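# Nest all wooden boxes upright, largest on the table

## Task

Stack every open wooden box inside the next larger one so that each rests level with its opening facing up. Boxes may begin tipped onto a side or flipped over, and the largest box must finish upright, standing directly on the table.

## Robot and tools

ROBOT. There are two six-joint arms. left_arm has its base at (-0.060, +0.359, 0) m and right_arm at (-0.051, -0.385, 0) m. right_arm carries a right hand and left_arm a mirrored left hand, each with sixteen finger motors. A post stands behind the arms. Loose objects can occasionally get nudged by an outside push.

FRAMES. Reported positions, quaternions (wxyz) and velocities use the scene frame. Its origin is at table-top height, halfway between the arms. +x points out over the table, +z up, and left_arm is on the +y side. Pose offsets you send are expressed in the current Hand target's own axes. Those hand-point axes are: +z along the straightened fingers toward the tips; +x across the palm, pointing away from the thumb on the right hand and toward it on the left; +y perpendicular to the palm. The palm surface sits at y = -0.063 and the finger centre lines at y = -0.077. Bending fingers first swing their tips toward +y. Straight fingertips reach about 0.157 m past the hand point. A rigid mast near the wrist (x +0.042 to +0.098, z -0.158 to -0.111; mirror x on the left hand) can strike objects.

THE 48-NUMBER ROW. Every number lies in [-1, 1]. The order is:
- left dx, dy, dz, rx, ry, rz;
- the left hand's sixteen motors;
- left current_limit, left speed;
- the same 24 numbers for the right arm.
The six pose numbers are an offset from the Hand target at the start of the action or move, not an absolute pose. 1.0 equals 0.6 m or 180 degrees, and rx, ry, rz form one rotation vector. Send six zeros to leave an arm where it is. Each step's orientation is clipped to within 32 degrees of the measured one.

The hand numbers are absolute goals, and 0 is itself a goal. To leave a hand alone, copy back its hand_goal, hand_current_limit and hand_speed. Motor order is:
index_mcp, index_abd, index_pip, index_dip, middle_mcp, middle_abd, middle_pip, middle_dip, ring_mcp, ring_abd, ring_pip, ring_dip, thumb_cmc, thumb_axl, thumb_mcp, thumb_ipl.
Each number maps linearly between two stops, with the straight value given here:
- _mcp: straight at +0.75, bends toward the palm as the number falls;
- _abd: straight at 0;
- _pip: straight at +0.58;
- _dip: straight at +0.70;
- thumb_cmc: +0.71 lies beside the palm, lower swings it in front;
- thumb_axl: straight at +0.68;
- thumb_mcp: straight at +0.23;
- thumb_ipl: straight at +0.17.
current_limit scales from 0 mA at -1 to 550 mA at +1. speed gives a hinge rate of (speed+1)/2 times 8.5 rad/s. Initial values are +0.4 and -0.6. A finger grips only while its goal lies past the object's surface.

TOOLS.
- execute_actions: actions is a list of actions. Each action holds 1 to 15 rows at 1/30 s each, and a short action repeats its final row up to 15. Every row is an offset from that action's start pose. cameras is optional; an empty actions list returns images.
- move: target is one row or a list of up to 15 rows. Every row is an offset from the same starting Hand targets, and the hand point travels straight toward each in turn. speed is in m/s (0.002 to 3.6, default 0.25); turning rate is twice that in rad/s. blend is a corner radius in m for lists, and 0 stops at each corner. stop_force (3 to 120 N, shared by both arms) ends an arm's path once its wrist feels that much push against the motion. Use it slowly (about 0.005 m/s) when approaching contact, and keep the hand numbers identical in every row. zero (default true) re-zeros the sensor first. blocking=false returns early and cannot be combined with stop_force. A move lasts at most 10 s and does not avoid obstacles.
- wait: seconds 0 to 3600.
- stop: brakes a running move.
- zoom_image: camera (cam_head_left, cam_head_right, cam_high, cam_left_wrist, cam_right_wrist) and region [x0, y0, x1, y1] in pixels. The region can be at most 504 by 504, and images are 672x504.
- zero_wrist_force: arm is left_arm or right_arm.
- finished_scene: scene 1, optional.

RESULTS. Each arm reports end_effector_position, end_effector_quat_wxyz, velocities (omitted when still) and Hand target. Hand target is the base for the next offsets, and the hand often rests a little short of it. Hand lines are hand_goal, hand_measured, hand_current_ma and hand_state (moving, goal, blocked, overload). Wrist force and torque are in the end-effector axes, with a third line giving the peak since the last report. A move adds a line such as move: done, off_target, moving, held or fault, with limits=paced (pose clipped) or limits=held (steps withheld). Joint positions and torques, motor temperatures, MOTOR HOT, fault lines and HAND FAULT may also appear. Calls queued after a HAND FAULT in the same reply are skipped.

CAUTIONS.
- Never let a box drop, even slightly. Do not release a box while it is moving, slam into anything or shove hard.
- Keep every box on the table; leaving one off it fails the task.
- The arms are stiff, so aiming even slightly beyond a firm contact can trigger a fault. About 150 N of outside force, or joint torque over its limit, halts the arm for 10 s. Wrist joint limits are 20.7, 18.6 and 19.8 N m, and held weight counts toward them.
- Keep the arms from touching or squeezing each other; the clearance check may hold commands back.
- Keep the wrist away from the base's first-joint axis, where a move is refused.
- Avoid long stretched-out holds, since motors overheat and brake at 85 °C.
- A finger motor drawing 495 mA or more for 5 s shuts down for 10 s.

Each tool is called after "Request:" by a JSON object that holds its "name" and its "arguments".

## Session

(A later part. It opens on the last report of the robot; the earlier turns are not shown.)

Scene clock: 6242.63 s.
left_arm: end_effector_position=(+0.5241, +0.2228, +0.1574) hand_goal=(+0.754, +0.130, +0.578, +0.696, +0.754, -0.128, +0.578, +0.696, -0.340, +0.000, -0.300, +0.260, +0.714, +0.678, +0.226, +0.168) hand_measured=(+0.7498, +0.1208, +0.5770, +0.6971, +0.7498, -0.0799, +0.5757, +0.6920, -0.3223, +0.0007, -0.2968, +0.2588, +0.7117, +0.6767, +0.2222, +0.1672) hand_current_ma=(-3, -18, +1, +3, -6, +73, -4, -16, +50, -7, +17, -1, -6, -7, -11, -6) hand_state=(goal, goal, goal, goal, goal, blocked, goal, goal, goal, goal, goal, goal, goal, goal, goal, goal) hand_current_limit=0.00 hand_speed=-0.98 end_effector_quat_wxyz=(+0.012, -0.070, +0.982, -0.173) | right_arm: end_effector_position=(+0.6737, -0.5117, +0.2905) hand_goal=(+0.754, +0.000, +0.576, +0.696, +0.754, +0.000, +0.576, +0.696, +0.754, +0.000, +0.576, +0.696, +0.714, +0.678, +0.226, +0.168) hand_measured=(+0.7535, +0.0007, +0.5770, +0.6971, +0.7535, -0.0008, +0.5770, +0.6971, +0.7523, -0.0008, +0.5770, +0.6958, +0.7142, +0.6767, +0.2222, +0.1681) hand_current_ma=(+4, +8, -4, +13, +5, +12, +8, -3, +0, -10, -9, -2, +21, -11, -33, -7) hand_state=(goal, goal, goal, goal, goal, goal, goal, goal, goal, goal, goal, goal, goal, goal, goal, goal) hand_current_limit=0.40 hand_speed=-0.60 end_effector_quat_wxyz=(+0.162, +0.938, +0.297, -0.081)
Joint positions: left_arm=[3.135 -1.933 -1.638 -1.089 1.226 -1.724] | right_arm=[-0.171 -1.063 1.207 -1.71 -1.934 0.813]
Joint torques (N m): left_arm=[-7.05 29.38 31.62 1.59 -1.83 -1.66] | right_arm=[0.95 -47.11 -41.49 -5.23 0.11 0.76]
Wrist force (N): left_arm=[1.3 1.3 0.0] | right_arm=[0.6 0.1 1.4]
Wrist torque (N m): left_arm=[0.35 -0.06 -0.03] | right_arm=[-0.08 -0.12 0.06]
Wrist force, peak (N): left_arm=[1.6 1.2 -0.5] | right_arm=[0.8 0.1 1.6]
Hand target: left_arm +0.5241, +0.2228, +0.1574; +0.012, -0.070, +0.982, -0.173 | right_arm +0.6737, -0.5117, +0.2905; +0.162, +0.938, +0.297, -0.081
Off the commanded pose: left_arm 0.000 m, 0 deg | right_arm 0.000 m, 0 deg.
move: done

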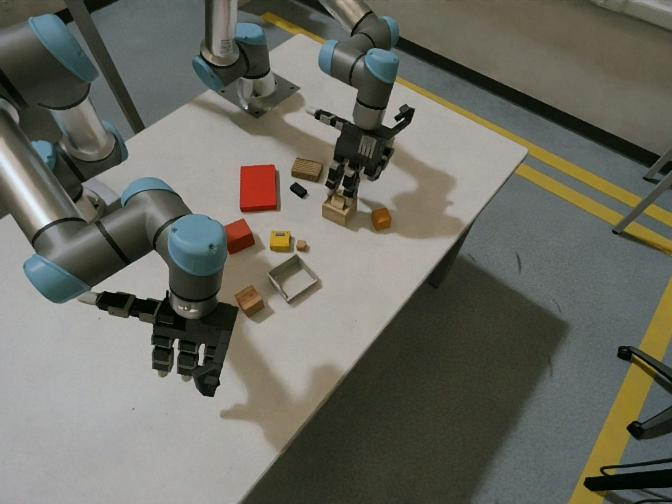

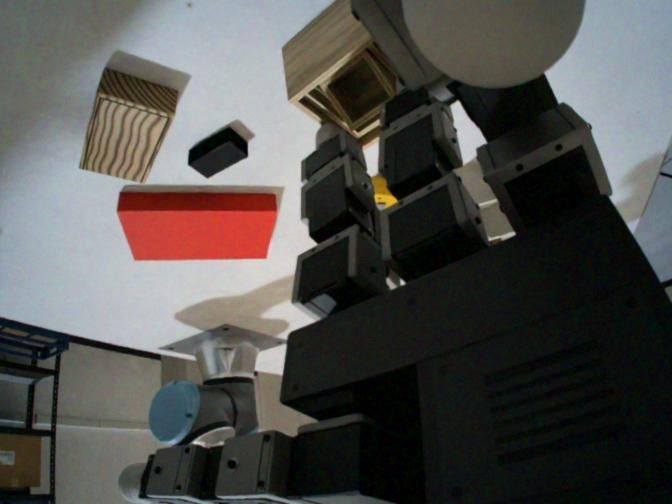

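Request:
{"name": "wait", "arguments": {"seconds": 0.1, "cameras": ["cam_head_left", "cam_head_right"]}}

Scene clock: 6277.30 s.
left_arm: end_effector_position=(+0.5241, +0.2228, +0.1574) hand_goal=(+0.754, +0.130, +0.578, +0.696, +0.754, -0.128, +0.578, +0.696, -0.340, +0.000, -0.300, +0.260, +0.714, +0.678, +0.226, +0.168) hand_measured=(+0.7498, +0.1223, +0.5770, +0.6971, +0.7498, -0.0799, +0.5757, +0.6932, -0.3247, -0.0008, -0.2956, +0.2588, +0.7104, +0.6777, +0.2212, +0.1681) hand_current_ma=(+0, -9, -3, +2, -5, +88, -12, -14, +39, -15, +5, +5, -12, -12, -5, -9) hand_state=(goal, goal, goal, goal, goal, blocked, goal, goal, goal, goal, goal, goal, goal, goal, goal, goal) hand_current_limit=0.00 hand_speed=-0.98 end_effector_quat_wxyz=(+0.012, -0.070, +0.982, -0.173) | right_arm: end_effector_position=(+0.6737, -0.5117, +0.2905) hand_goal=(+0.754, +0.000, +0.576, +0.696, +0.754, +0.000, +0.576, +0.696, +0.754, +0.000, +0.576, +0.696, +0.714, +0.678, +0.226, +0.168) hand_measured=(+0.7535, -0.0008, +0.5770, +0.6958, +0.7535, +0.0007, +0.5770, +0.6958, +0.7535, -0.0008, +0.5770, +0.6971, +0.7142, +0.6767, +0.2222, +0.1672) hand_current_ma=(-2, +6, +0, +13, +5, -17, -3, +4, +0, +15, -14, +5, +7, -1, -17, -1) hand_state=(goal, goal, goal, goal, goal, goal, goal, goal, goal, goal, goal, goal, goal, goal, goal, goal) hand_current_limit=0.40 hand_speed=-0.60 end_effector_quat_wxyz=(+0.162, +0.938, +0.297, -0.081)
Joint positions: left_arm=[3.135 -1.933 -1.638 -1.089 1.226 -1.724] | right_arm=[-0.171 -1.063 1.207 -1.71 -1.934 0.813]
Joint torques (N m): left_arm=[-6.58 31.19 29.97 1.52 -1.92 -1.68] | right_arm=[-1.18 -45.92 -40.08 -5.16 -0.24 0.73]
Wrist force (N): left_arm=[1.2 1.0 0.0] | right_arm=[0.8 -0.3 1.1]
Wrist torque (N m): left_arm=[0.30 -0.04 -0.04] | right_arm=[-0.11 -0.14 0.07]
Wrist force, peak (N): left_arm=[1.4 1.4 -0.3] | right_arm=[1.2 -0.1 1.5]
Hand target: left_arm +0.5241, +0.2228, +0.1574; +0.012, -0.070, +0.982, -0.173 | right_arm +0.6737, -0.5117, +0.2905; +0.162, +0.938, +0.297, -0.081
Off the commanded pose: left_arm 0.000 m, 0 deg | right_arm 0.000 m, 0 deg.
wait: 0.10 s; at rest from the start

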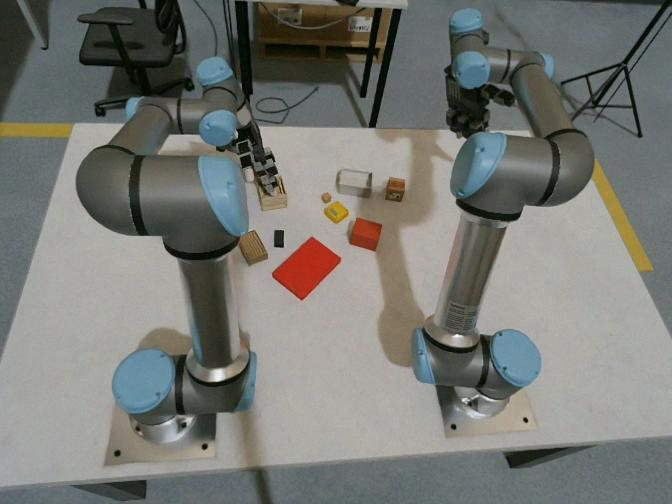

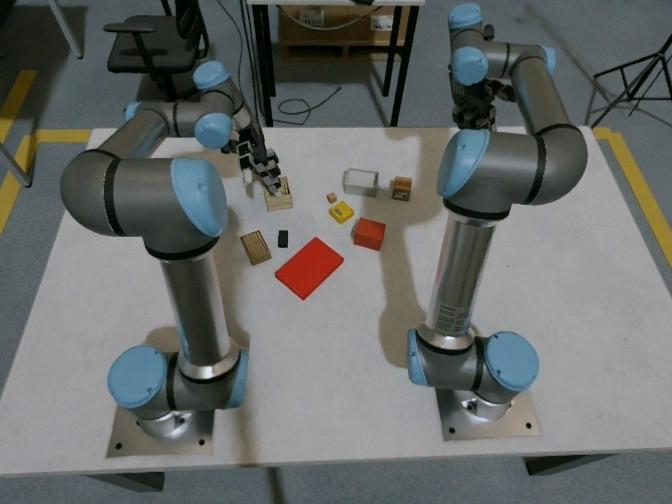

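Request:
{"name": "zoom_image", "arguments": {"camera": "cam_head_left", "region": [245, 165, 300, 220]}}

Request:
{"name": "zoom_image", "arguments": {"camera": "cam_head_right", "region": [250, 165, 305, 220]}}

Scaled by 9.164.

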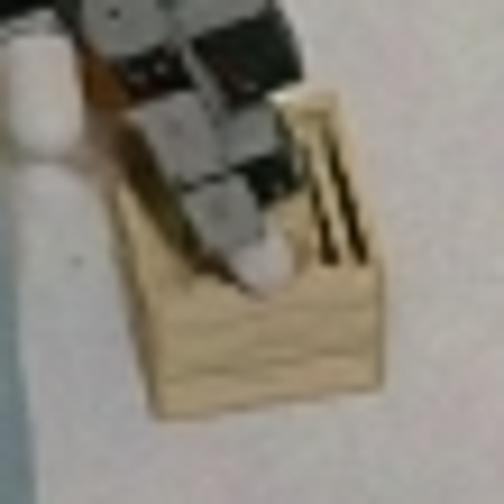

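Scaled by 9.164.

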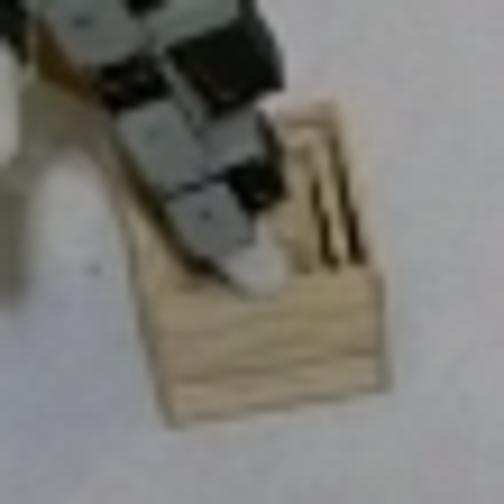

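Request:
{"name": "move", "arguments": {"target": [[0,0,0,0,0,0, 0.754,0.12,0.578,0.696,0.754,-0.076,0.578,0.696,-0.34,0,-0.30,0.26,0.714,0.678,0.226,0.168,0.0,-0.98, 0,0,0,0,0,0, 0.754,0,0.576,0.696,0.754,0,0.576,0.696,0.754,0,0.576,0.696,0.714,0.678,0.226,0.168,0.4,-0.6],[0,-0.0286,-0.0783,0,0,0, 0.754,0.12,0.578,0.696,0.754,-0.076,0.578,0.696,-0.34,0,-0.30,0.26,0.714,0.678,0.226,0.168,0.0,-0.98, 0,0,0,0,0,0, 0.754,0,0.576,0.696,0.754,0,0.576,0.696,0.754,0,0.576,0.696,0.714,0.678,0.226,0.168,0.4,-0.6]], "speed": 0.02, "cameras": ["cam_high", "cam_left_wrist", "cam_head_left", "cam_head_right"]}}

Request:
{"name": "zoom_image", "arguments": {"camera": "cam_high", "region": [318, 182, 362, 226]}}

Request:
{"name": "zoom_image", "arguments": {"camera": "cam_left_wrist", "region": [285, 10, 435, 160]}}

Request:
{"name": "zoom_image", "arguments": {"camera": "cam_head_left", "region": [245, 165, 300, 220]}}

Request:
{"name": "zoom_image", "arguments": {"camera": "cam_head_right", "region": [250, 165, 305, 220]}}

Scene clock: 6294.70 s.
left_arm: end_effector_position=(+0.5241, +0.2227, +0.2074) hand_goal=(+0.754, +0.120, +0.578, +0.696, +0.754, -0.076, +0.578, +0.696, -0.340, +0.000, -0.300, +0.260, +0.714, +0.678, +0.226, +0.168) hand_measured=(+0.7498, +0.1208, +0.5770, +0.6971, +0.7498, -0.0784, +0.5757, +0.6920, -0.3235, -0.0008, -0.2968, +0.2588, +0.7104, +0.6767, +0.2222, +0.1681) hand_current_ma=(-5, -4, +3, -6, -17, -8, -11, -5, +38, -3, +7, -4, -6, -3, -8, +0) hand_state=(goal, goal, goal, goal, goal, goal, goal, goal, goal, goal, goal, goal, goal, goal, goal, goal) hand_current_limit=0.00 hand_speed=-0.98 end_effector_quat_wxyz=(+0.012, -0.070, +0.982, -0.173) | right_arm: end_effector_position=(+0.6737, -0.5117, +0.2905) hand_goal=(+0.754, +0.000, +0.576, +0.696, +0.754, +0.000, +0.576, +0.696, +0.754, +0.000, +0.576, +0.696, +0.714, +0.678, +0.226, +0.168) hand_measured=(+0.7535, -0.0008, +0.5770, +0.6971, +0.7535, +0.0007, +0.5770, +0.6958, +0.7547, +0.0007, +0.5770, +0.6958, +0.7142, +0.6777, +0.2222, +0.1681) hand_current_ma=(+18, +2, +12, +19, -4, -3, +7, +4, +17, +0, +1, +2, -5, +14, -22, -6) hand_state=(goal, goal, goal, goal, goal, goal, goal, goal, goal, goal, goal, goal, goal, goal, goal, goal) hand_current_limit=0.40 hand_speed=-0.60 end_effector_quat_wxyz=(+0.162, +0.938, +0.297, -0.081)
Joint positions: left_arm=[3.135 -1.891 -1.56 -1.209 1.226 -1.725] | right_arm=[-0.171 -1.063 1.207 -1.71 -1.934 0.813]
Joint torques (N m): left_arm=[-7.58 60.52 41.74 1.25 -0.35 -1.37] | right_arm=[-1.89 -46.28 -40.36 -5 0.09 0.69]
Wrist force (N): left_arm=[0.7 1.1 0.1] | right_arm=[1.1 0.2 1.2]
Wrist torque (N m): left_arm=[0.32 -0.08 -0.07] | right_arm=[-0.06 -0.18 0.11]
Wrist force, peak (N): left_arm=[1.7 1.2 -0.1] | right_arm=[1.0 0.3 1.6]
Hand target: left_arm +0.5241, +0.2227, +0.2074; +0.012, -0.070, +0.982, -0.173 | right_arm +0.6737, -0.5117, +0.2905; +0.162, +0.938, +0.297, -0.081
Off the commanded pose: left_arm 0.000 m, 0 deg | right_arm 0.000 m, 0 deg.
move: done
Images, in order (width x height): cam_head_left 672x504, cam_head_right 672x504, cam_high 672x504, cam_left_wrist 672x504.

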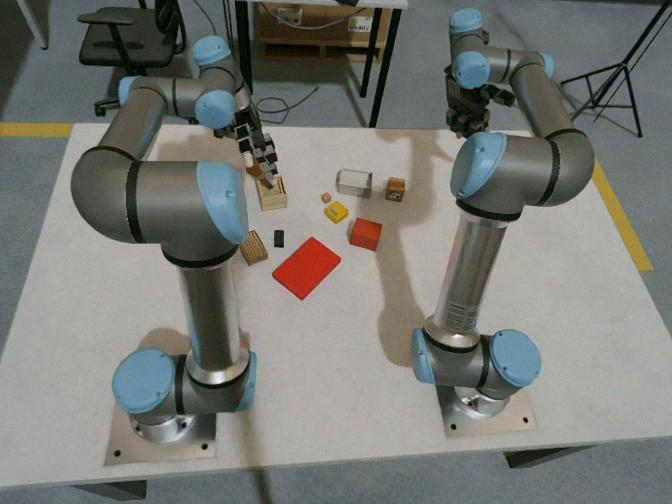

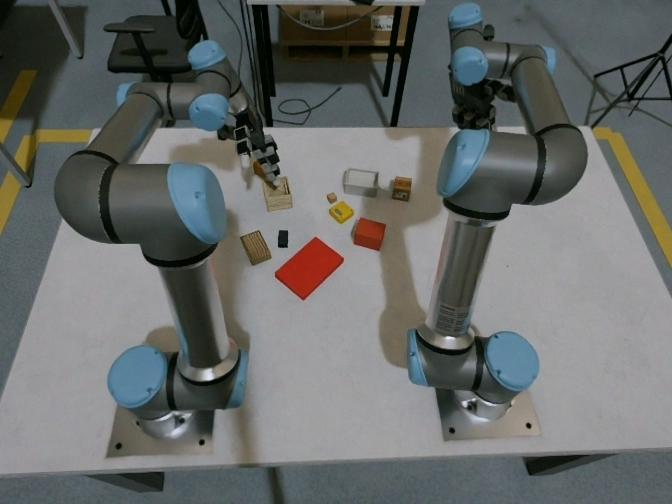

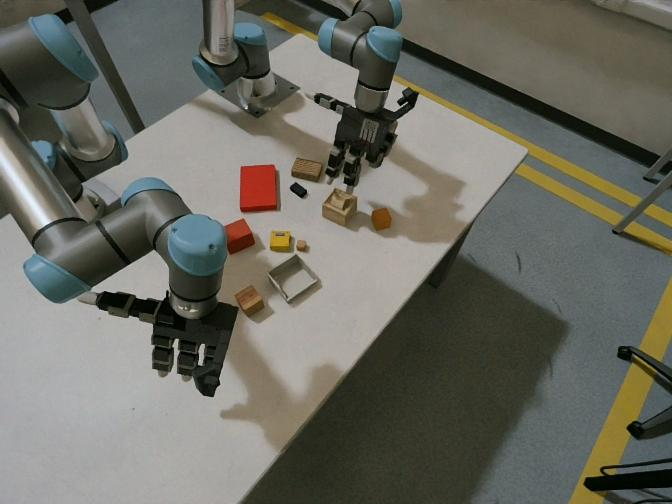

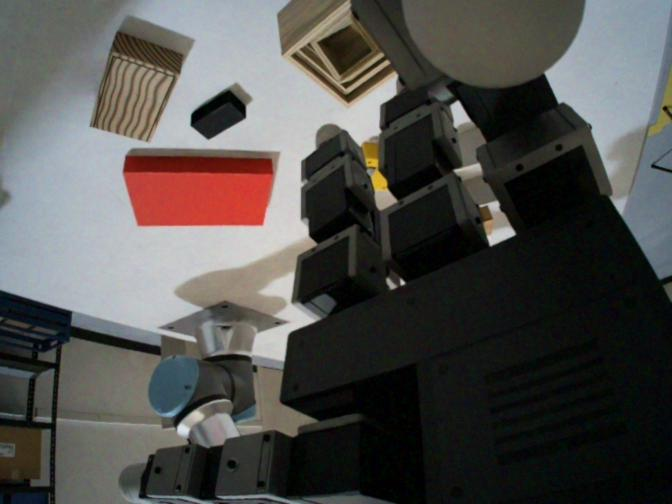

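Scaled by 11.455.

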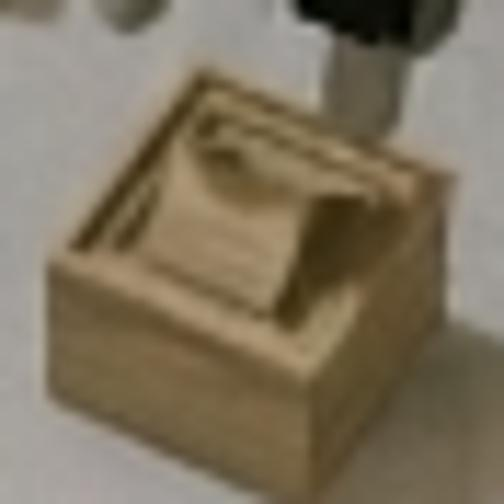

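Scaled by 3.360 from the camera's image (finer frame: 960x720).

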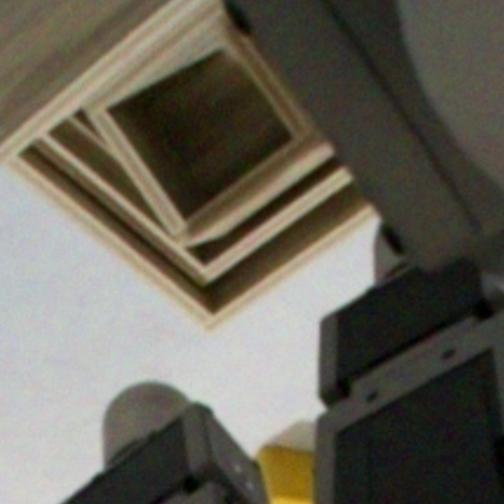

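Scaled by 9.164.

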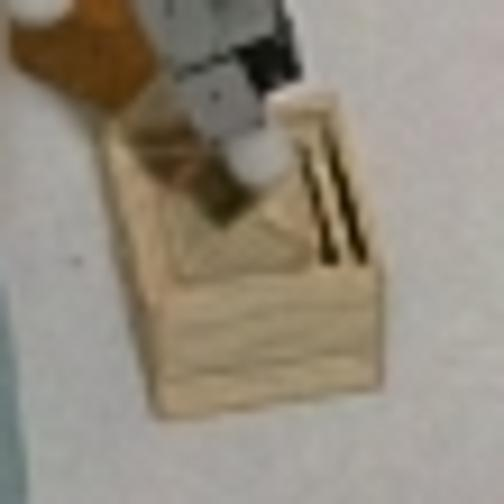

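Scaled by 9.164.

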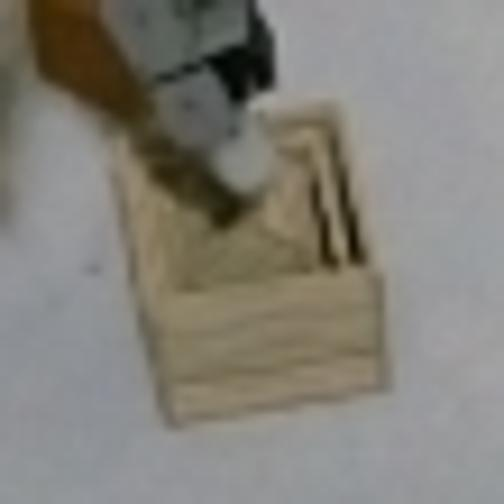

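Request:
{"name": "zoom_image", "arguments": {"camera": "cam_high", "region": [324, 186, 352, 214]}}

Request:
{"name": "zoom_image", "arguments": {"camera": "cam_left_wrist", "region": [300, 10, 400, 110]}}

Scaled by 18.000.

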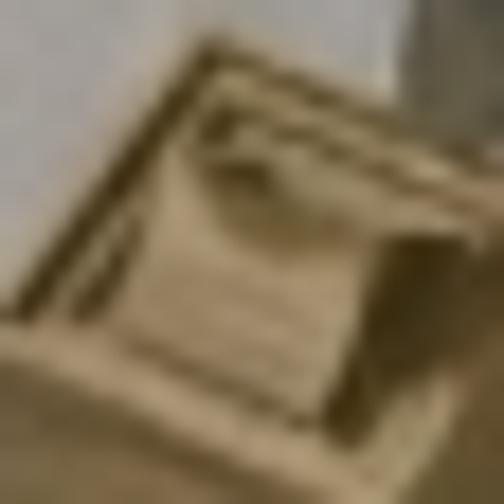

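Scaled by 5.040 from the camera's image (finer frame: 960x720).

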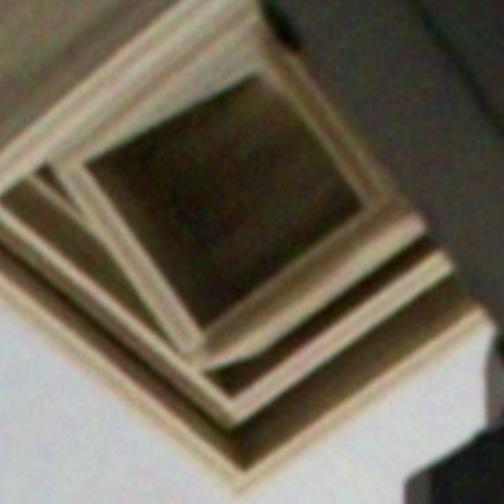

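Request:
{"name": "move", "arguments": {"target": [0,0.0911,-0.1396,0,0,0, 0.754,0.0,0.578,0.696,0.754,-0.0,0.578,0.696,-0.34,0,-0.30,0.26,0.714,0.678,0.226,0.168,0.0,-0.9, 0,0,0,0,0,0, 0.754,0,0.576,0.696,0.754,0,0.576,0.696,0.754,0,0.576,0.696,0.714,0.678,0.226,0.168,0.4,-0.6], "speed": 0.12, "cameras": ["cam_high", "cam_left_wrist", "cam_head_left", "cam_head_right"]}}

Request:
{"name": "zoom_image", "arguments": {"camera": "cam_high", "region": [318, 182, 362, 226]}}

Request:
{"name": "zoom_image", "arguments": {"camera": "cam_left_wrist", "region": [285, 10, 435, 160]}}

Request:
{"name": "zoom_image", "arguments": {"camera": "cam_head_left", "region": [255, 173, 292, 213]}}

Request:
{"name": "zoom_image", "arguments": {"camera": "cam_head_right", "region": [258, 173, 295, 213]}}

Scene clock: 6562.90 s.
left_arm: end_effector_position=(+0.5127, +0.3018, +0.2675) hand_goal=(+0.754, +0.000, +0.578, +0.696, +0.754, +0.000, +0.578, +0.696, -0.340, +0.000, -0.300, +0.260, +0.714, +0.678, +0.226, +0.168) hand_measured=(+0.7498, -0.0008, +0.5770, +0.6958, +0.7498, -0.0052, +0.5757, +0.6932, -0.3247, -0.0008, -0.2968, +0.2588, +0.7104, +0.6767, +0.2212, +0.1681) hand_current_ma=(-8, -2, -4, -7, +0, -5, -9, -15, +44, -1, +12, -3, -3, -17, -18, -5) hand_state=(goal, goal, goal, goal, goal, goal, goal, goal, goal, goal, goal, goal, goal, goal, goal, goal) hand_current_limit=0.00 hand_speed=-0.90 end_effector_quat_wxyz=(+0.012, -0.070, +0.982, -0.173) | right_arm: end_effector_position=(+0.6737, -0.5117, +0.2905) hand_goal=(+0.754, +0.000, +0.576, +0.696, +0.754, +0.000, +0.576, +0.696, +0.754, +0.000, +0.576, +0.696, +0.714, +0.678, +0.226, +0.168) hand_measured=(+0.7535, +0.0007, +0.5770, +0.6958, +0.7535, -0.0008, +0.5770, +0.6958, +0.7535, -0.0008, +0.5770, +0.6958, +0.7142, +0.6767, +0.2222, +0.1672) hand_current_ma=(-6, +12, -9, +10, +10, -5, +12, -20, +17, +8, +6, +10, +24, -2, -22, -17) hand_state=(goal, goal, goal, goal, goal, goal, goal, goal, goal, goal, goal, goal, goal, goal, goal, goal) hand_current_limit=0.40 hand_speed=-0.60 end_effector_quat_wxyz=(+0.162, +0.938, +0.297, -0.081)
Joint positions: left_arm=[3.269 -1.799 -1.509 -1.401 1.223 -1.582] | right_arm=[-0.171 -1.063 1.207 -1.71 -1.934 0.813]
Joint torques (N m): left_arm=[8.29 55.08 41.44 0.85 -2.47 1.99] | right_arm=[-0.25 -47.21 -41.03 -5.27 0 0.75]
Wrist force (N): left_arm=[0.6 1.1 -0.1] | right_arm=[0.4 -0.2 1.1]
Wrist torque (N m): left_arm=[0.34 -0.07 -0.10] | right_arm=[-0.09 -0.08 0.04]
Wrist force, peak (N): left_arm=[1.6 -1.9 1.4] | right_arm=[0.9 0.1 1.4]
Hand target: left_arm +0.5127, +0.3019, +0.2675; +0.012, -0.070, +0.982, -0.173 | right_arm +0.6737, -0.5117, +0.2905; +0.162, +0.938, +0.297, -0.081
Off the commanded pose: left_arm 0.000 m, 0 deg | right_arm 0.000 m, 0 deg.
move: done
Images, in order (width x height): cam_head_left 672x504, cam_head_right 672x504, cam_high 672x504, cam_left_wrist 672x504.

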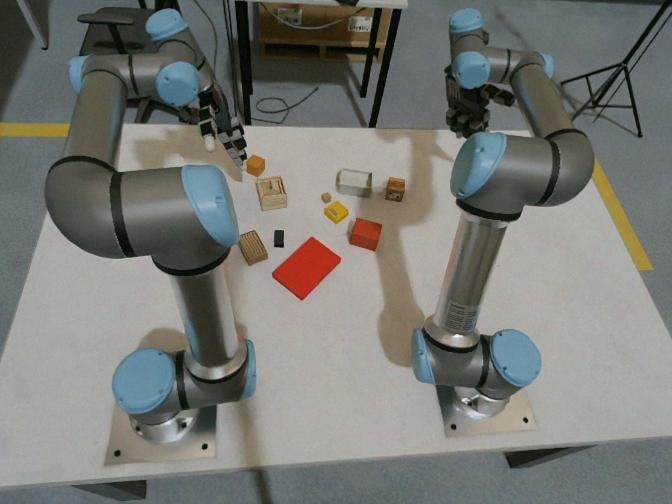

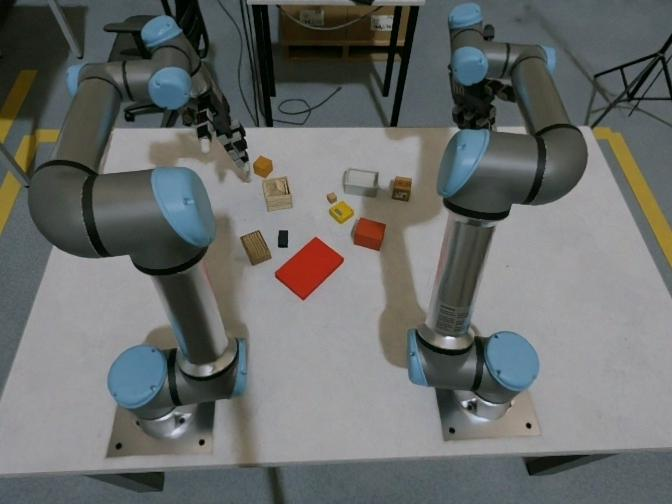

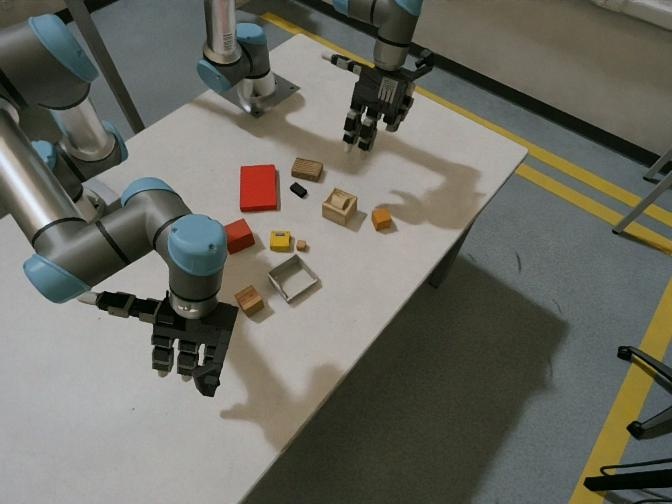

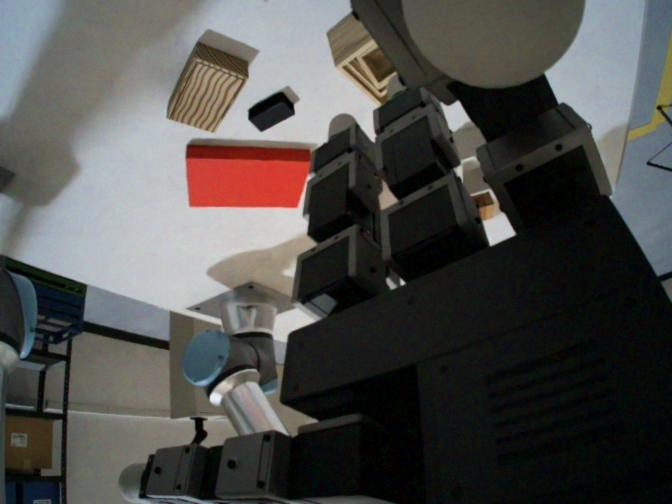

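Scaled by 11.455.

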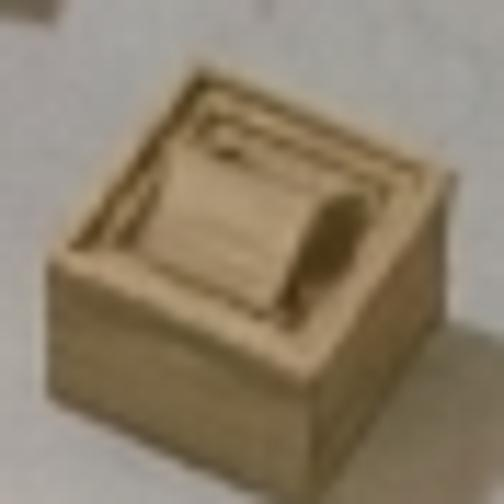

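Scaled by 3.360 from the camera's image (finer frame: 960x720).

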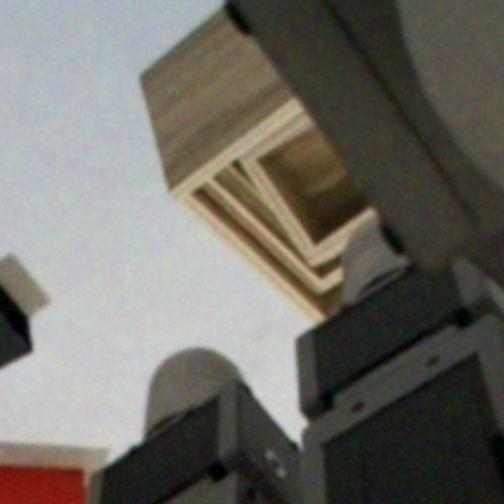

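Scaled by 12.600.

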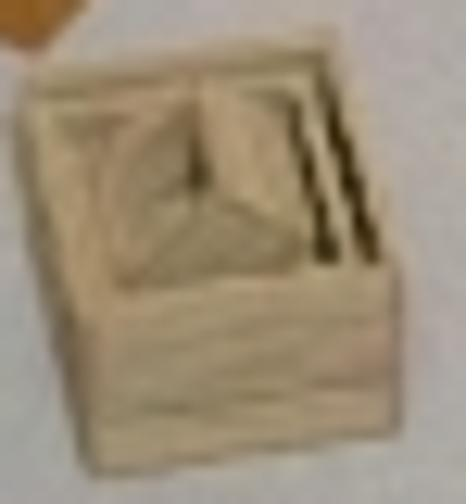

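Scaled by 12.600.

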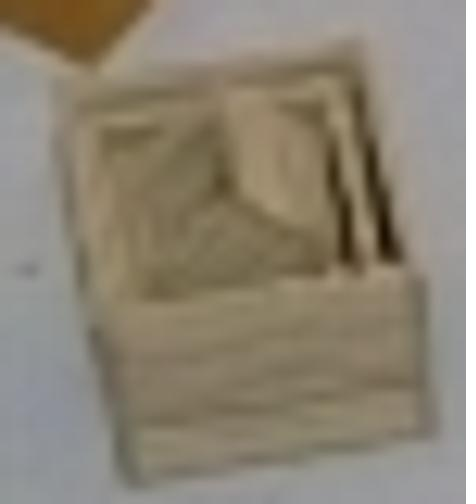

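Request:
{"name": "zoom_image", "arguments": {"camera": "cam_head_left", "region": [260, 175, 284, 199]}}

Request:
{"name": "zoom_image", "arguments": {"camera": "cam_head_right", "region": [264, 176, 288, 200]}}

Request:
{"name": "zoom_image", "arguments": {"camera": "cam_high", "region": [324, 188, 352, 216]}}

Scaled by 21.000.

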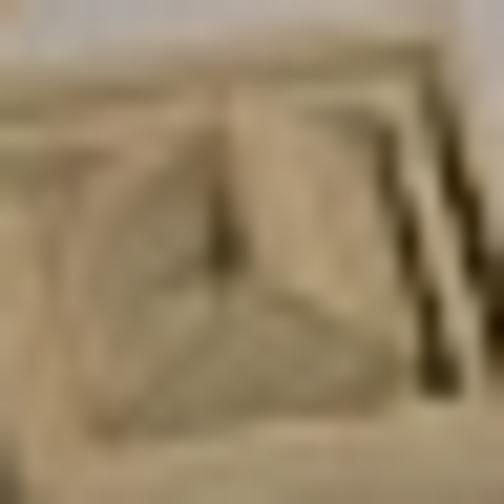

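Scaled by 21.000.

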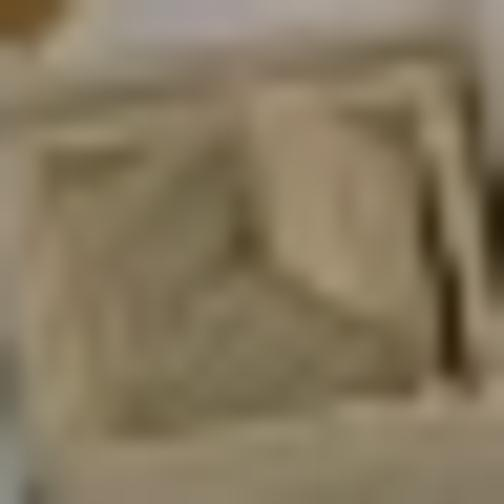

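Scaled by 18.000.

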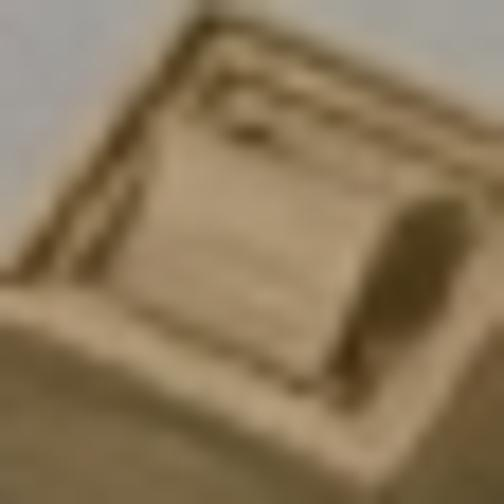

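Request:
{"name": "move", "arguments": {"target": [-0.0664,-0.0911,0.1035,0,0,0, 0.754,0.0,0.578,0.696,0.754,-0.0,0.578,0.696,-0.34,0,-0.30,0.26,0.714,0.678,0.226,0.168,0.0,-0.9, 0,0,0,0,0,0, 0.754,0,0.576,0.696,0.754,0,0.576,0.696,0.754,0,0.576,0.696,0.714,0.678,0.226,0.168,0.4,-0.6], "speed": 0.1, "cameras": ["cam_left_wrist", "cam_high"]}}

Request:
{"name": "zoom_image", "arguments": {"camera": "cam_left_wrist", "region": [240, 10, 400, 150]}}

Scene clock: 6633.23 s.
left_arm: end_effector_position=(+0.5625, +0.2358, +0.2278) hand_goal=(+0.754, +0.000, +0.578, +0.696, +0.754, +0.000, +0.578, +0.696, -0.340, +0.000, -0.300, +0.260, +0.714, +0.678, +0.226, +0.168) hand_measured=(+0.7486, -0.0023, +0.5770, +0.6958, +0.7474, -0.0066, +0.5757, +0.6920, -0.3235, -0.0008, -0.2956, +0.2601, +0.7117, +0.6767, +0.2212, +0.1681) hand_current_ma=(-5, -6, -7, +6, -17, -5, -15, -8, +40, -2, +0, -2, -9, -8, -14, -4) hand_state=(goal, goal, goal, goal, goal, goal, goal, goal, goal, goal, goal, goal, goal, goal, goal, goal) hand_current_limit=0.00 hand_speed=-0.90 end_effector_quat_wxyz=(+0.012, -0.070, +0.982, -0.173) | right_arm: end_effector_position=(+0.6737, -0.5117, +0.2905) hand_goal=(+0.754, +0.000, +0.576, +0.696, +0.754, +0.000, +0.576, +0.696, +0.754, +0.000, +0.576, +0.696, +0.714, +0.678, +0.226, +0.168) hand_measured=(+0.7535, -0.0008, +0.5770, +0.6958, +0.7535, -0.0008, +0.5770, +0.6958, +0.7535, +0.0007, +0.5770, +0.6958, +0.7142, +0.6777, +0.2222, +0.1672) hand_current_ma=(+10, -5, -4, +19, +4, -8, +4, -4, +7, +5, -10, +1, -4, +15, -12, -20) hand_state=(goal, goal, goal, goal, goal, goal, goal, goal, goal, goal, goal, goal, goal, goal, goal, goal) hand_current_limit=0.40 hand_speed=-0.60 end_effector_quat_wxyz=(+0.162, +0.938, +0.297, -0.081)
Joint positions: left_arm=[3.155 -1.959 -1.409 -1.299 1.225 -1.703] | right_arm=[-0.171 -1.063 1.207 -1.71 -1.934 0.813]
Joint torques (N m): left_arm=[-9.39 22.39 42.04 4.69 2.02 -1.98] | right_arm=[0.41 -46.2 -41.65 -4.89 0.17 0.77]
Wrist force (N): left_arm=[0.5 1.0 0.3] | right_arm=[0.6 0.2 1.1]
Wrist torque (N m): left_arm=[0.25 -0.04 -0.02] | right_arm=[-0.05 -0.11 0.08]
Wrist force, peak (N): left_arm=[-0.6 3.3 -1.3] | right_arm=[0.6 -0.1 1.6]
Hand target: left_arm +0.5625, +0.2357, +0.2278; +0.012, -0.070, +0.982, -0.173 | right_arm +0.6737, -0.5117, +0.2905; +0.162, +0.938, +0.297, -0.081
Off the commanded pose: left_arm 0.000 m, 0 deg | right_arm 0.000 m, 0 deg.
move: done
Images, in order (width x height): cam_high 672x504, cam_left_wrist 672x504.

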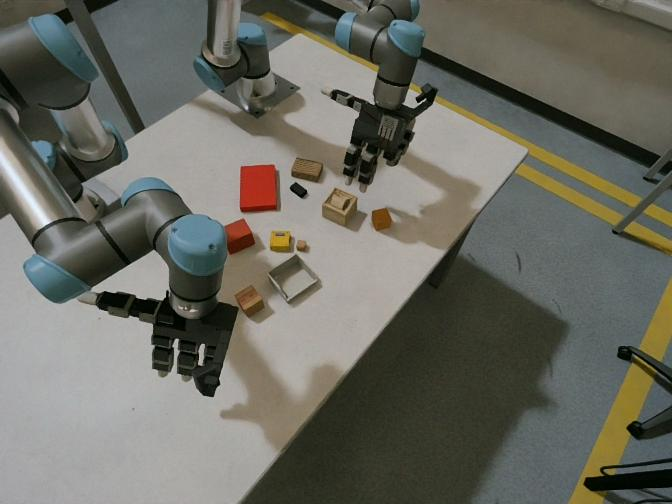

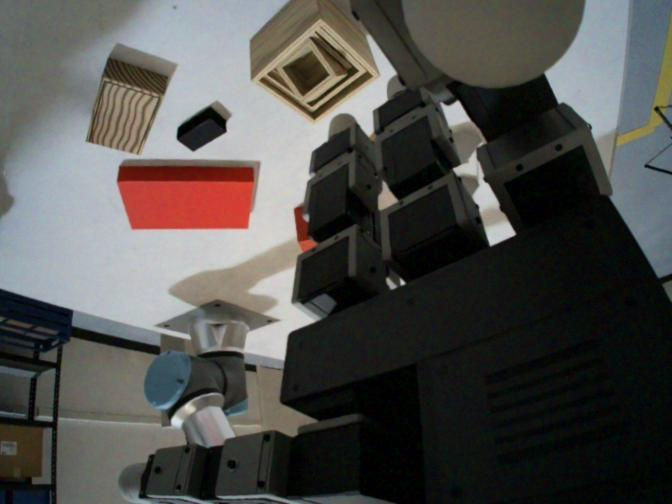

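Scaled by 3.150 from the camera's image (finer frame: 960x720).

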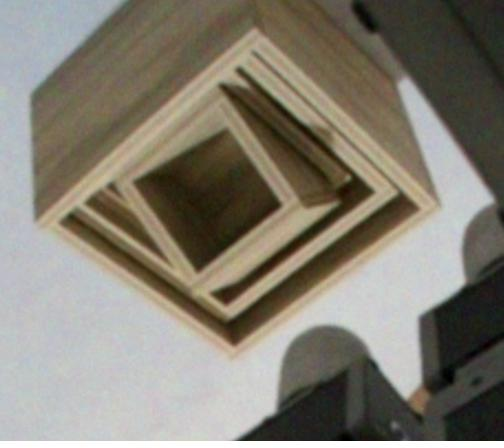

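Request:
{"name": "zoom_image", "arguments": {"camera": "cam_left_wrist", "region": [255, 30, 355, 115]}}

Scaled by 5.040 from the camera's image (finer frame: 960x720).

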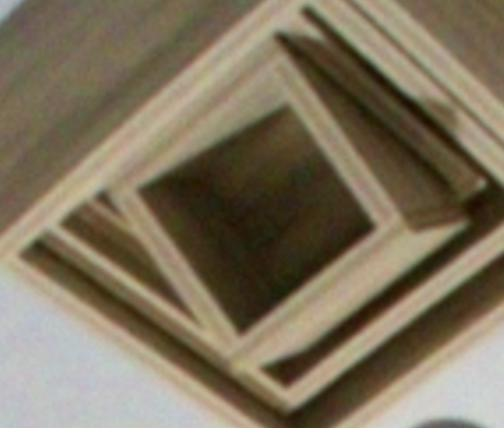

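Request:
{"name": "move", "arguments": {"target": [0.0270,0.0992,0.1200,0.0722,0,0, 0.754,0.0,0.578,0.696,-0.34,0,-0.30,0.26,-0.34,0,-0.30,0.26,0.714,0.678,0.226,0.168,0.0,-0.8, 0,0,0,0,0,0, 0.754,0,0.576,0.696,0.754,0,0.576,0.696,0.754,0,0.576,0.696,0.714,0.678,0.226,0.168,0.4,-0.6], "speed": 0.06, "cameras": ["cam_left_wrist", "cam_high", "cam_head_left"]}}

Request:
{"name": "zoom_image", "arguments": {"camera": "cam_left_wrist", "region": [260, 20, 420, 160]}}

Request:
{"name": "zoom_image", "arguments": {"camera": "cam_high", "region": [310, 160, 380, 230]}}

Scene clock: 6713.50 s.
left_arm: end_effector_position=(+0.5420, +0.2645, +0.1399) hand_goal=(+0.754, +0.000, +0.578, +0.696, -0.340, +0.000, -0.300, +0.260, -0.340, +0.000, -0.300, +0.260, +0.714, +0.678, +0.226, +0.168) hand_measured=(+0.7486, -0.0008, +0.5782, +0.6958, -0.3223, -0.0037, -0.2917, +0.2626, -0.3235, -0.0008, -0.2956, +0.2588, +0.7104, +0.6777, +0.2222, +0.1681) hand_current_ma=(-3, -4, +8, +1, +37, +5, +6, +0, +48, -6, +1, +3, -8, -17, -12, -20) hand_state=(goal, goal, goal, goal, goal, goal, goal, goal, goal, goal, goal, goal, goal, goal, goal, goal) hand_current_limit=0.00 hand_speed=-0.80 end_effector_quat_wxyz=(+0.020, -0.069, +0.957, -0.283) | right_arm: end_effector_position=(+0.6737, -0.5117, +0.2905) hand_goal=(+0.754, +0.000, +0.576, +0.696, +0.754, +0.000, +0.576, +0.696, +0.754, +0.000, +0.576, +0.696, +0.714, +0.678, +0.226, +0.168) hand_measured=(+0.7535, +0.0007, +0.5770, +0.6958, +0.7523, +0.0007, +0.5757, +0.6958, +0.7535, +0.0007, +0.5770, +0.6958, +0.7142, +0.6777, +0.2222, +0.1681) hand_current_ma=(+13, +11, +12, +0, -12, -9, +19, -3, +6, -4, -20, -10, +15, +8, -23, -8) hand_state=(goal, goal, goal, goal, goal, goal, goal, goal, goal, goal, goal, goal, goal, goal, goal, goal) hand_current_limit=0.40 hand_speed=-0.60 end_effector_quat_wxyz=(+0.162, +0.938, +0.297, -0.081)
Joint positions: left_arm=[3.292 -1.943 -1.673 -1.105 0.996 -1.556] | right_arm=[-0.171 -1.063 1.207 -1.71 -1.934 0.813]
Joint torques (N m): left_arm=[7.28 17.39 5.78 4.69 -3.17 1.88] | right_arm=[-0.09 -46.5 -41.03 -4.9 0.18 0.89]
Wrist force (N): left_arm=[0.6 0.7 0.1] | right_arm=[0.9 0.1 1.2]
Wrist torque (N m): left_arm=[0.37 -0.08 -0.10] | right_arm=[-0.07 -0.15 0.09]
Wrist force, peak (N): left_arm=[0.5 1.7 -0.8] | right_arm=[1.0 0.3 1.4]
Hand target: left_arm +0.5420, +0.2645, +0.1398; +0.020, -0.069, +0.956, -0.283 | right_arm +0.6737, -0.5117, +0.2905; +0.162, +0.938, +0.297, -0.081
Off the commanded pose: left_arm 0.000 m, 0 deg | right_arm 0.000 m, 0 deg.
move: done
Images, in order (width x height): cam_head_left 672x504, cam_high 672x504, cam_left_wrist 672x504.

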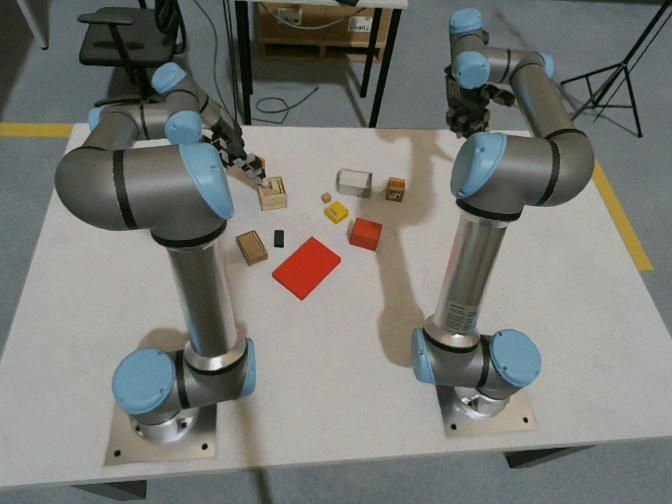

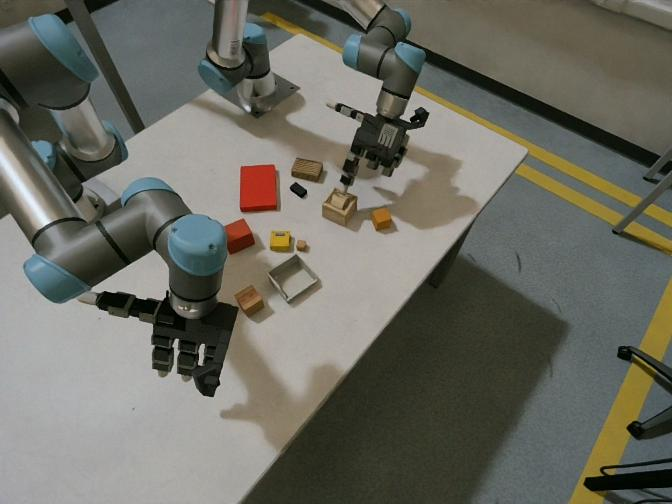

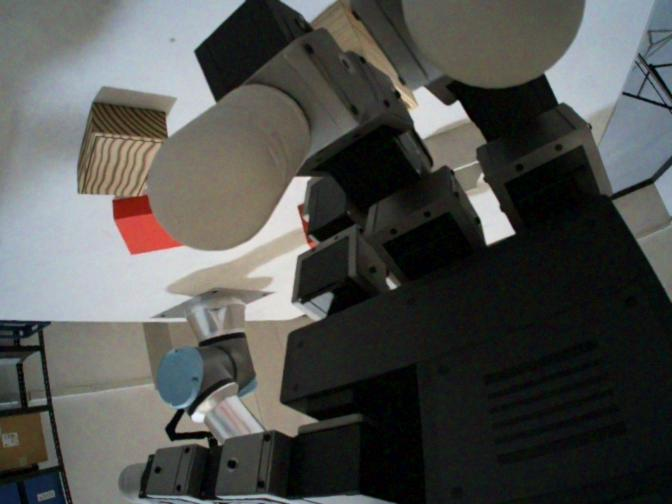

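Scaled by 3.150 from the camera's image (finer frame: 960x720).

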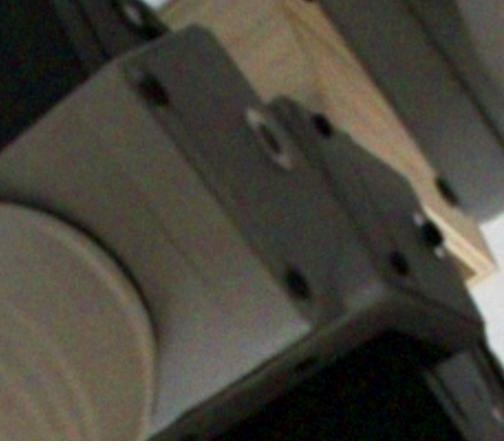

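Scaled by 7.200.

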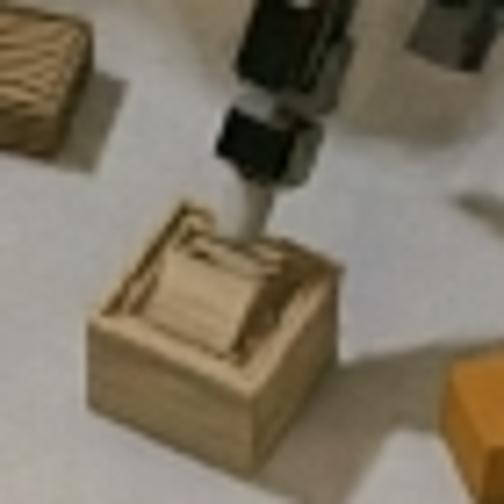

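Request:
{"name": "move", "arguments": {"target": [[0,-0.0058,0.0012,0,0,0, 0.754,0.0,0.578,0.696,-0.34,0,-0.30,0.26,-0.34,0,-0.30,0.26,0.714,0.678,0.226,0.168,0.0,-0.8, 0,0,0,0,0,0, 0.754,0,0.576,0.696,0.754,0,0.576,0.696,0.754,0,0.576,0.696,0.714,0.678,0.226,0.168,0.4,-0.6],[0,-0.0058,0.0595,0,0,0, 0.754,0.0,0.578,0.696,-0.34,0,-0.30,0.26,-0.34,0,-0.30,0.26,0.714,0.678,0.226,0.168,0.0,-0.8, 0,0,0,0,0,0, 0.754,0,0.576,0.696,0.754,0,0.576,0.696,0.754,0,0.576,0.696,0.714,0.678,0.226,0.168,0.4,-0.6]], "speed": 0.01, "stop_force": 3, "cameras": ["cam_high", "cam_head_left"]}}

Request:
{"name": "zoom_image", "arguments": {"camera": "cam_high", "region": [310, 160, 380, 230]}}

Request:
{"name": "zoom_image", "arguments": {"camera": "cam_head_left", "region": [250, 160, 300, 215]}}

Scene clock: 6813.33 s.
left_arm: end_effector_position=(+0.5452, +0.2424, +0.1117) hand_goal=(+0.754, +0.000, +0.578, +0.696, -0.340, +0.000, -0.300, +0.260, -0.340, +0.000, -0.300, +0.260, +0.714, +0.678, +0.226, +0.168) hand_measured=(+0.7474, -0.0008, +0.5770, +0.6971, -0.3223, -0.0052, -0.2917, +0.2626, -0.3235, -0.0008, -0.2956, +0.2588, +0.7104, +0.6777, +0.2212, +0.1681) hand_current_ma=(-2, -10, +0, +0, +43, -5, +15, -9, +42, -1, -2, +1, -14, -9, -5, -4) hand_state=(goal, goal, goal, goal, goal, goal, goal, goal, goal, goal, goal, goal, goal, goal, goal, goal) hand_current_limit=0.00 hand_speed=-0.80 end_effector_quat_wxyz=(+0.020, -0.069, +0.956, -0.283) | right_arm: end_effector_position=(+0.6737, -0.5117, +0.2905) hand_goal=(+0.754, +0.000, +0.576, +0.696, +0.754, +0.000, +0.576, +0.696, +0.754, +0.000, +0.576, +0.696, +0.714, +0.678, +0.226, +0.168) hand_measured=(+0.7535, +0.0007, +0.5770, +0.6958, +0.7535, +0.0007, +0.5770, +0.6958, +0.7535, +0.0007, +0.5770, +0.6971, +0.7142, +0.6777, +0.2222, +0.1681) hand_current_ma=(+15, +0, +5, +18, +19, +4, +13, -19, +4, +21, -5, +5, +5, -6, -29, -6) hand_state=(goal, goal, goal, goal, goal, goal, goal, goal, goal, goal, goal, goal, goal, goal, goal, goal) hand_current_limit=0.40 hand_speed=-0.60 end_effector_quat_wxyz=(+0.162, +0.938, +0.297, -0.081)
Joint positions: left_arm=[3.256 -1.989 -1.694 -1.014 0.996 -1.599] | right_arm=[-0.171 -1.063 1.207 -1.71 -1.934 0.813]
Joint torques (N m): left_arm=[-9.77 19.61 5.08 4.62 1.41 -2.04] | right_arm=[0.14 -46.71 -40.4 -4.95 0.04 0.7]
Wrist force (N): left_arm=[0.2 1.0 0.2] | right_arm=[0.7 0.0 1.1]
Wrist torque (N m): left_arm=[0.42 -0.04 -0.03] | right_arm=[-0.07 -0.12 0.08]
Wrist force, peak (N): left_arm=[0.4 1.5 -0.1] | right_arm=[1.1 0.4 1.5]
Hand target: left_arm +0.5452, +0.2424, +0.1117; +0.020, -0.069, +0.956, -0.283 | right_arm +0.6737, -0.5117, +0.2905; +0.162, +0.938, +0.297, -0.081
Off the commanded pose: left_arm 0.000 m, 0 deg | right_arm 0.000 m, 0 deg.
move: done
Images, in order (width x height): cam_head_left 672x504, cam_high 672x504.

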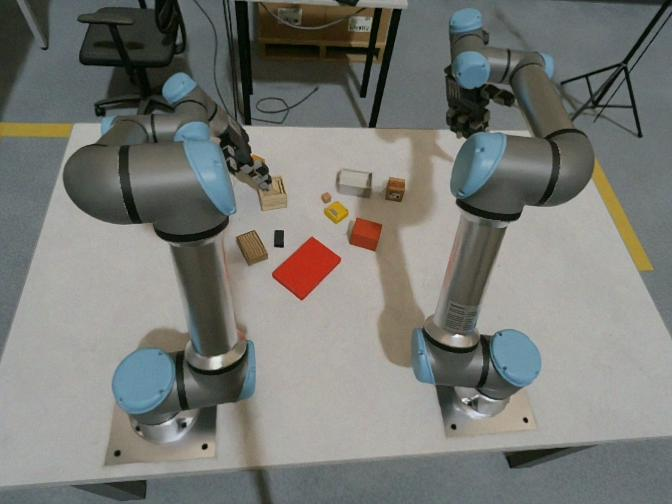

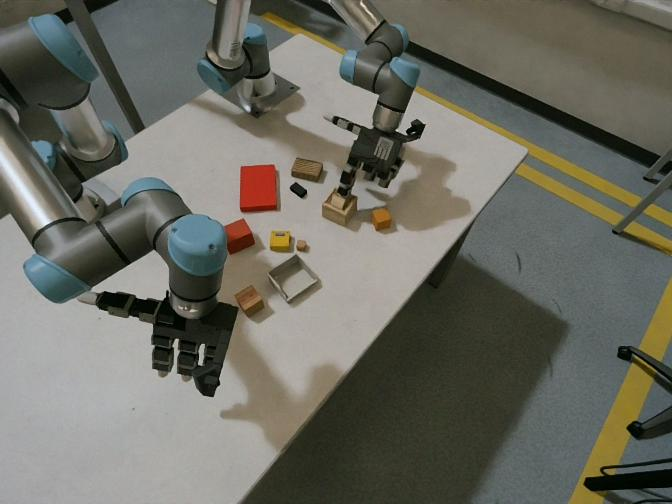

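Scaled by 7.200.

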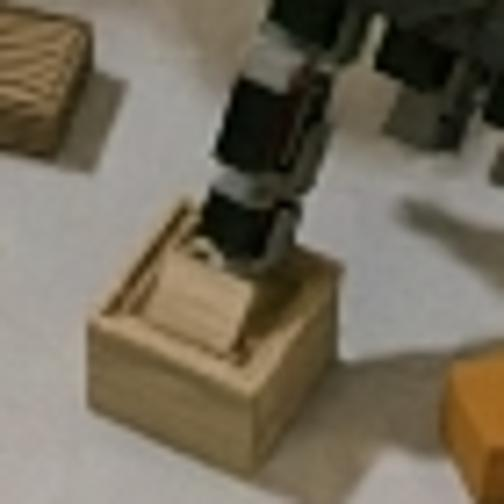

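Scaled by 9.164.

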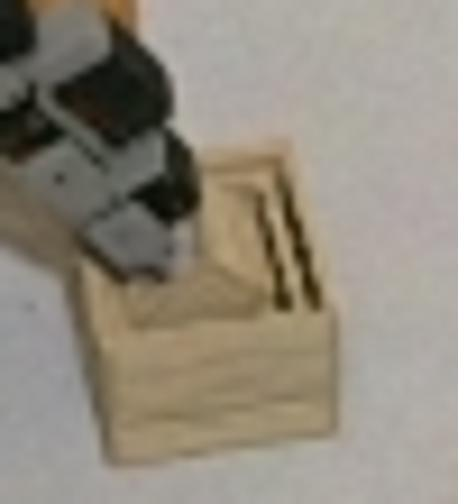

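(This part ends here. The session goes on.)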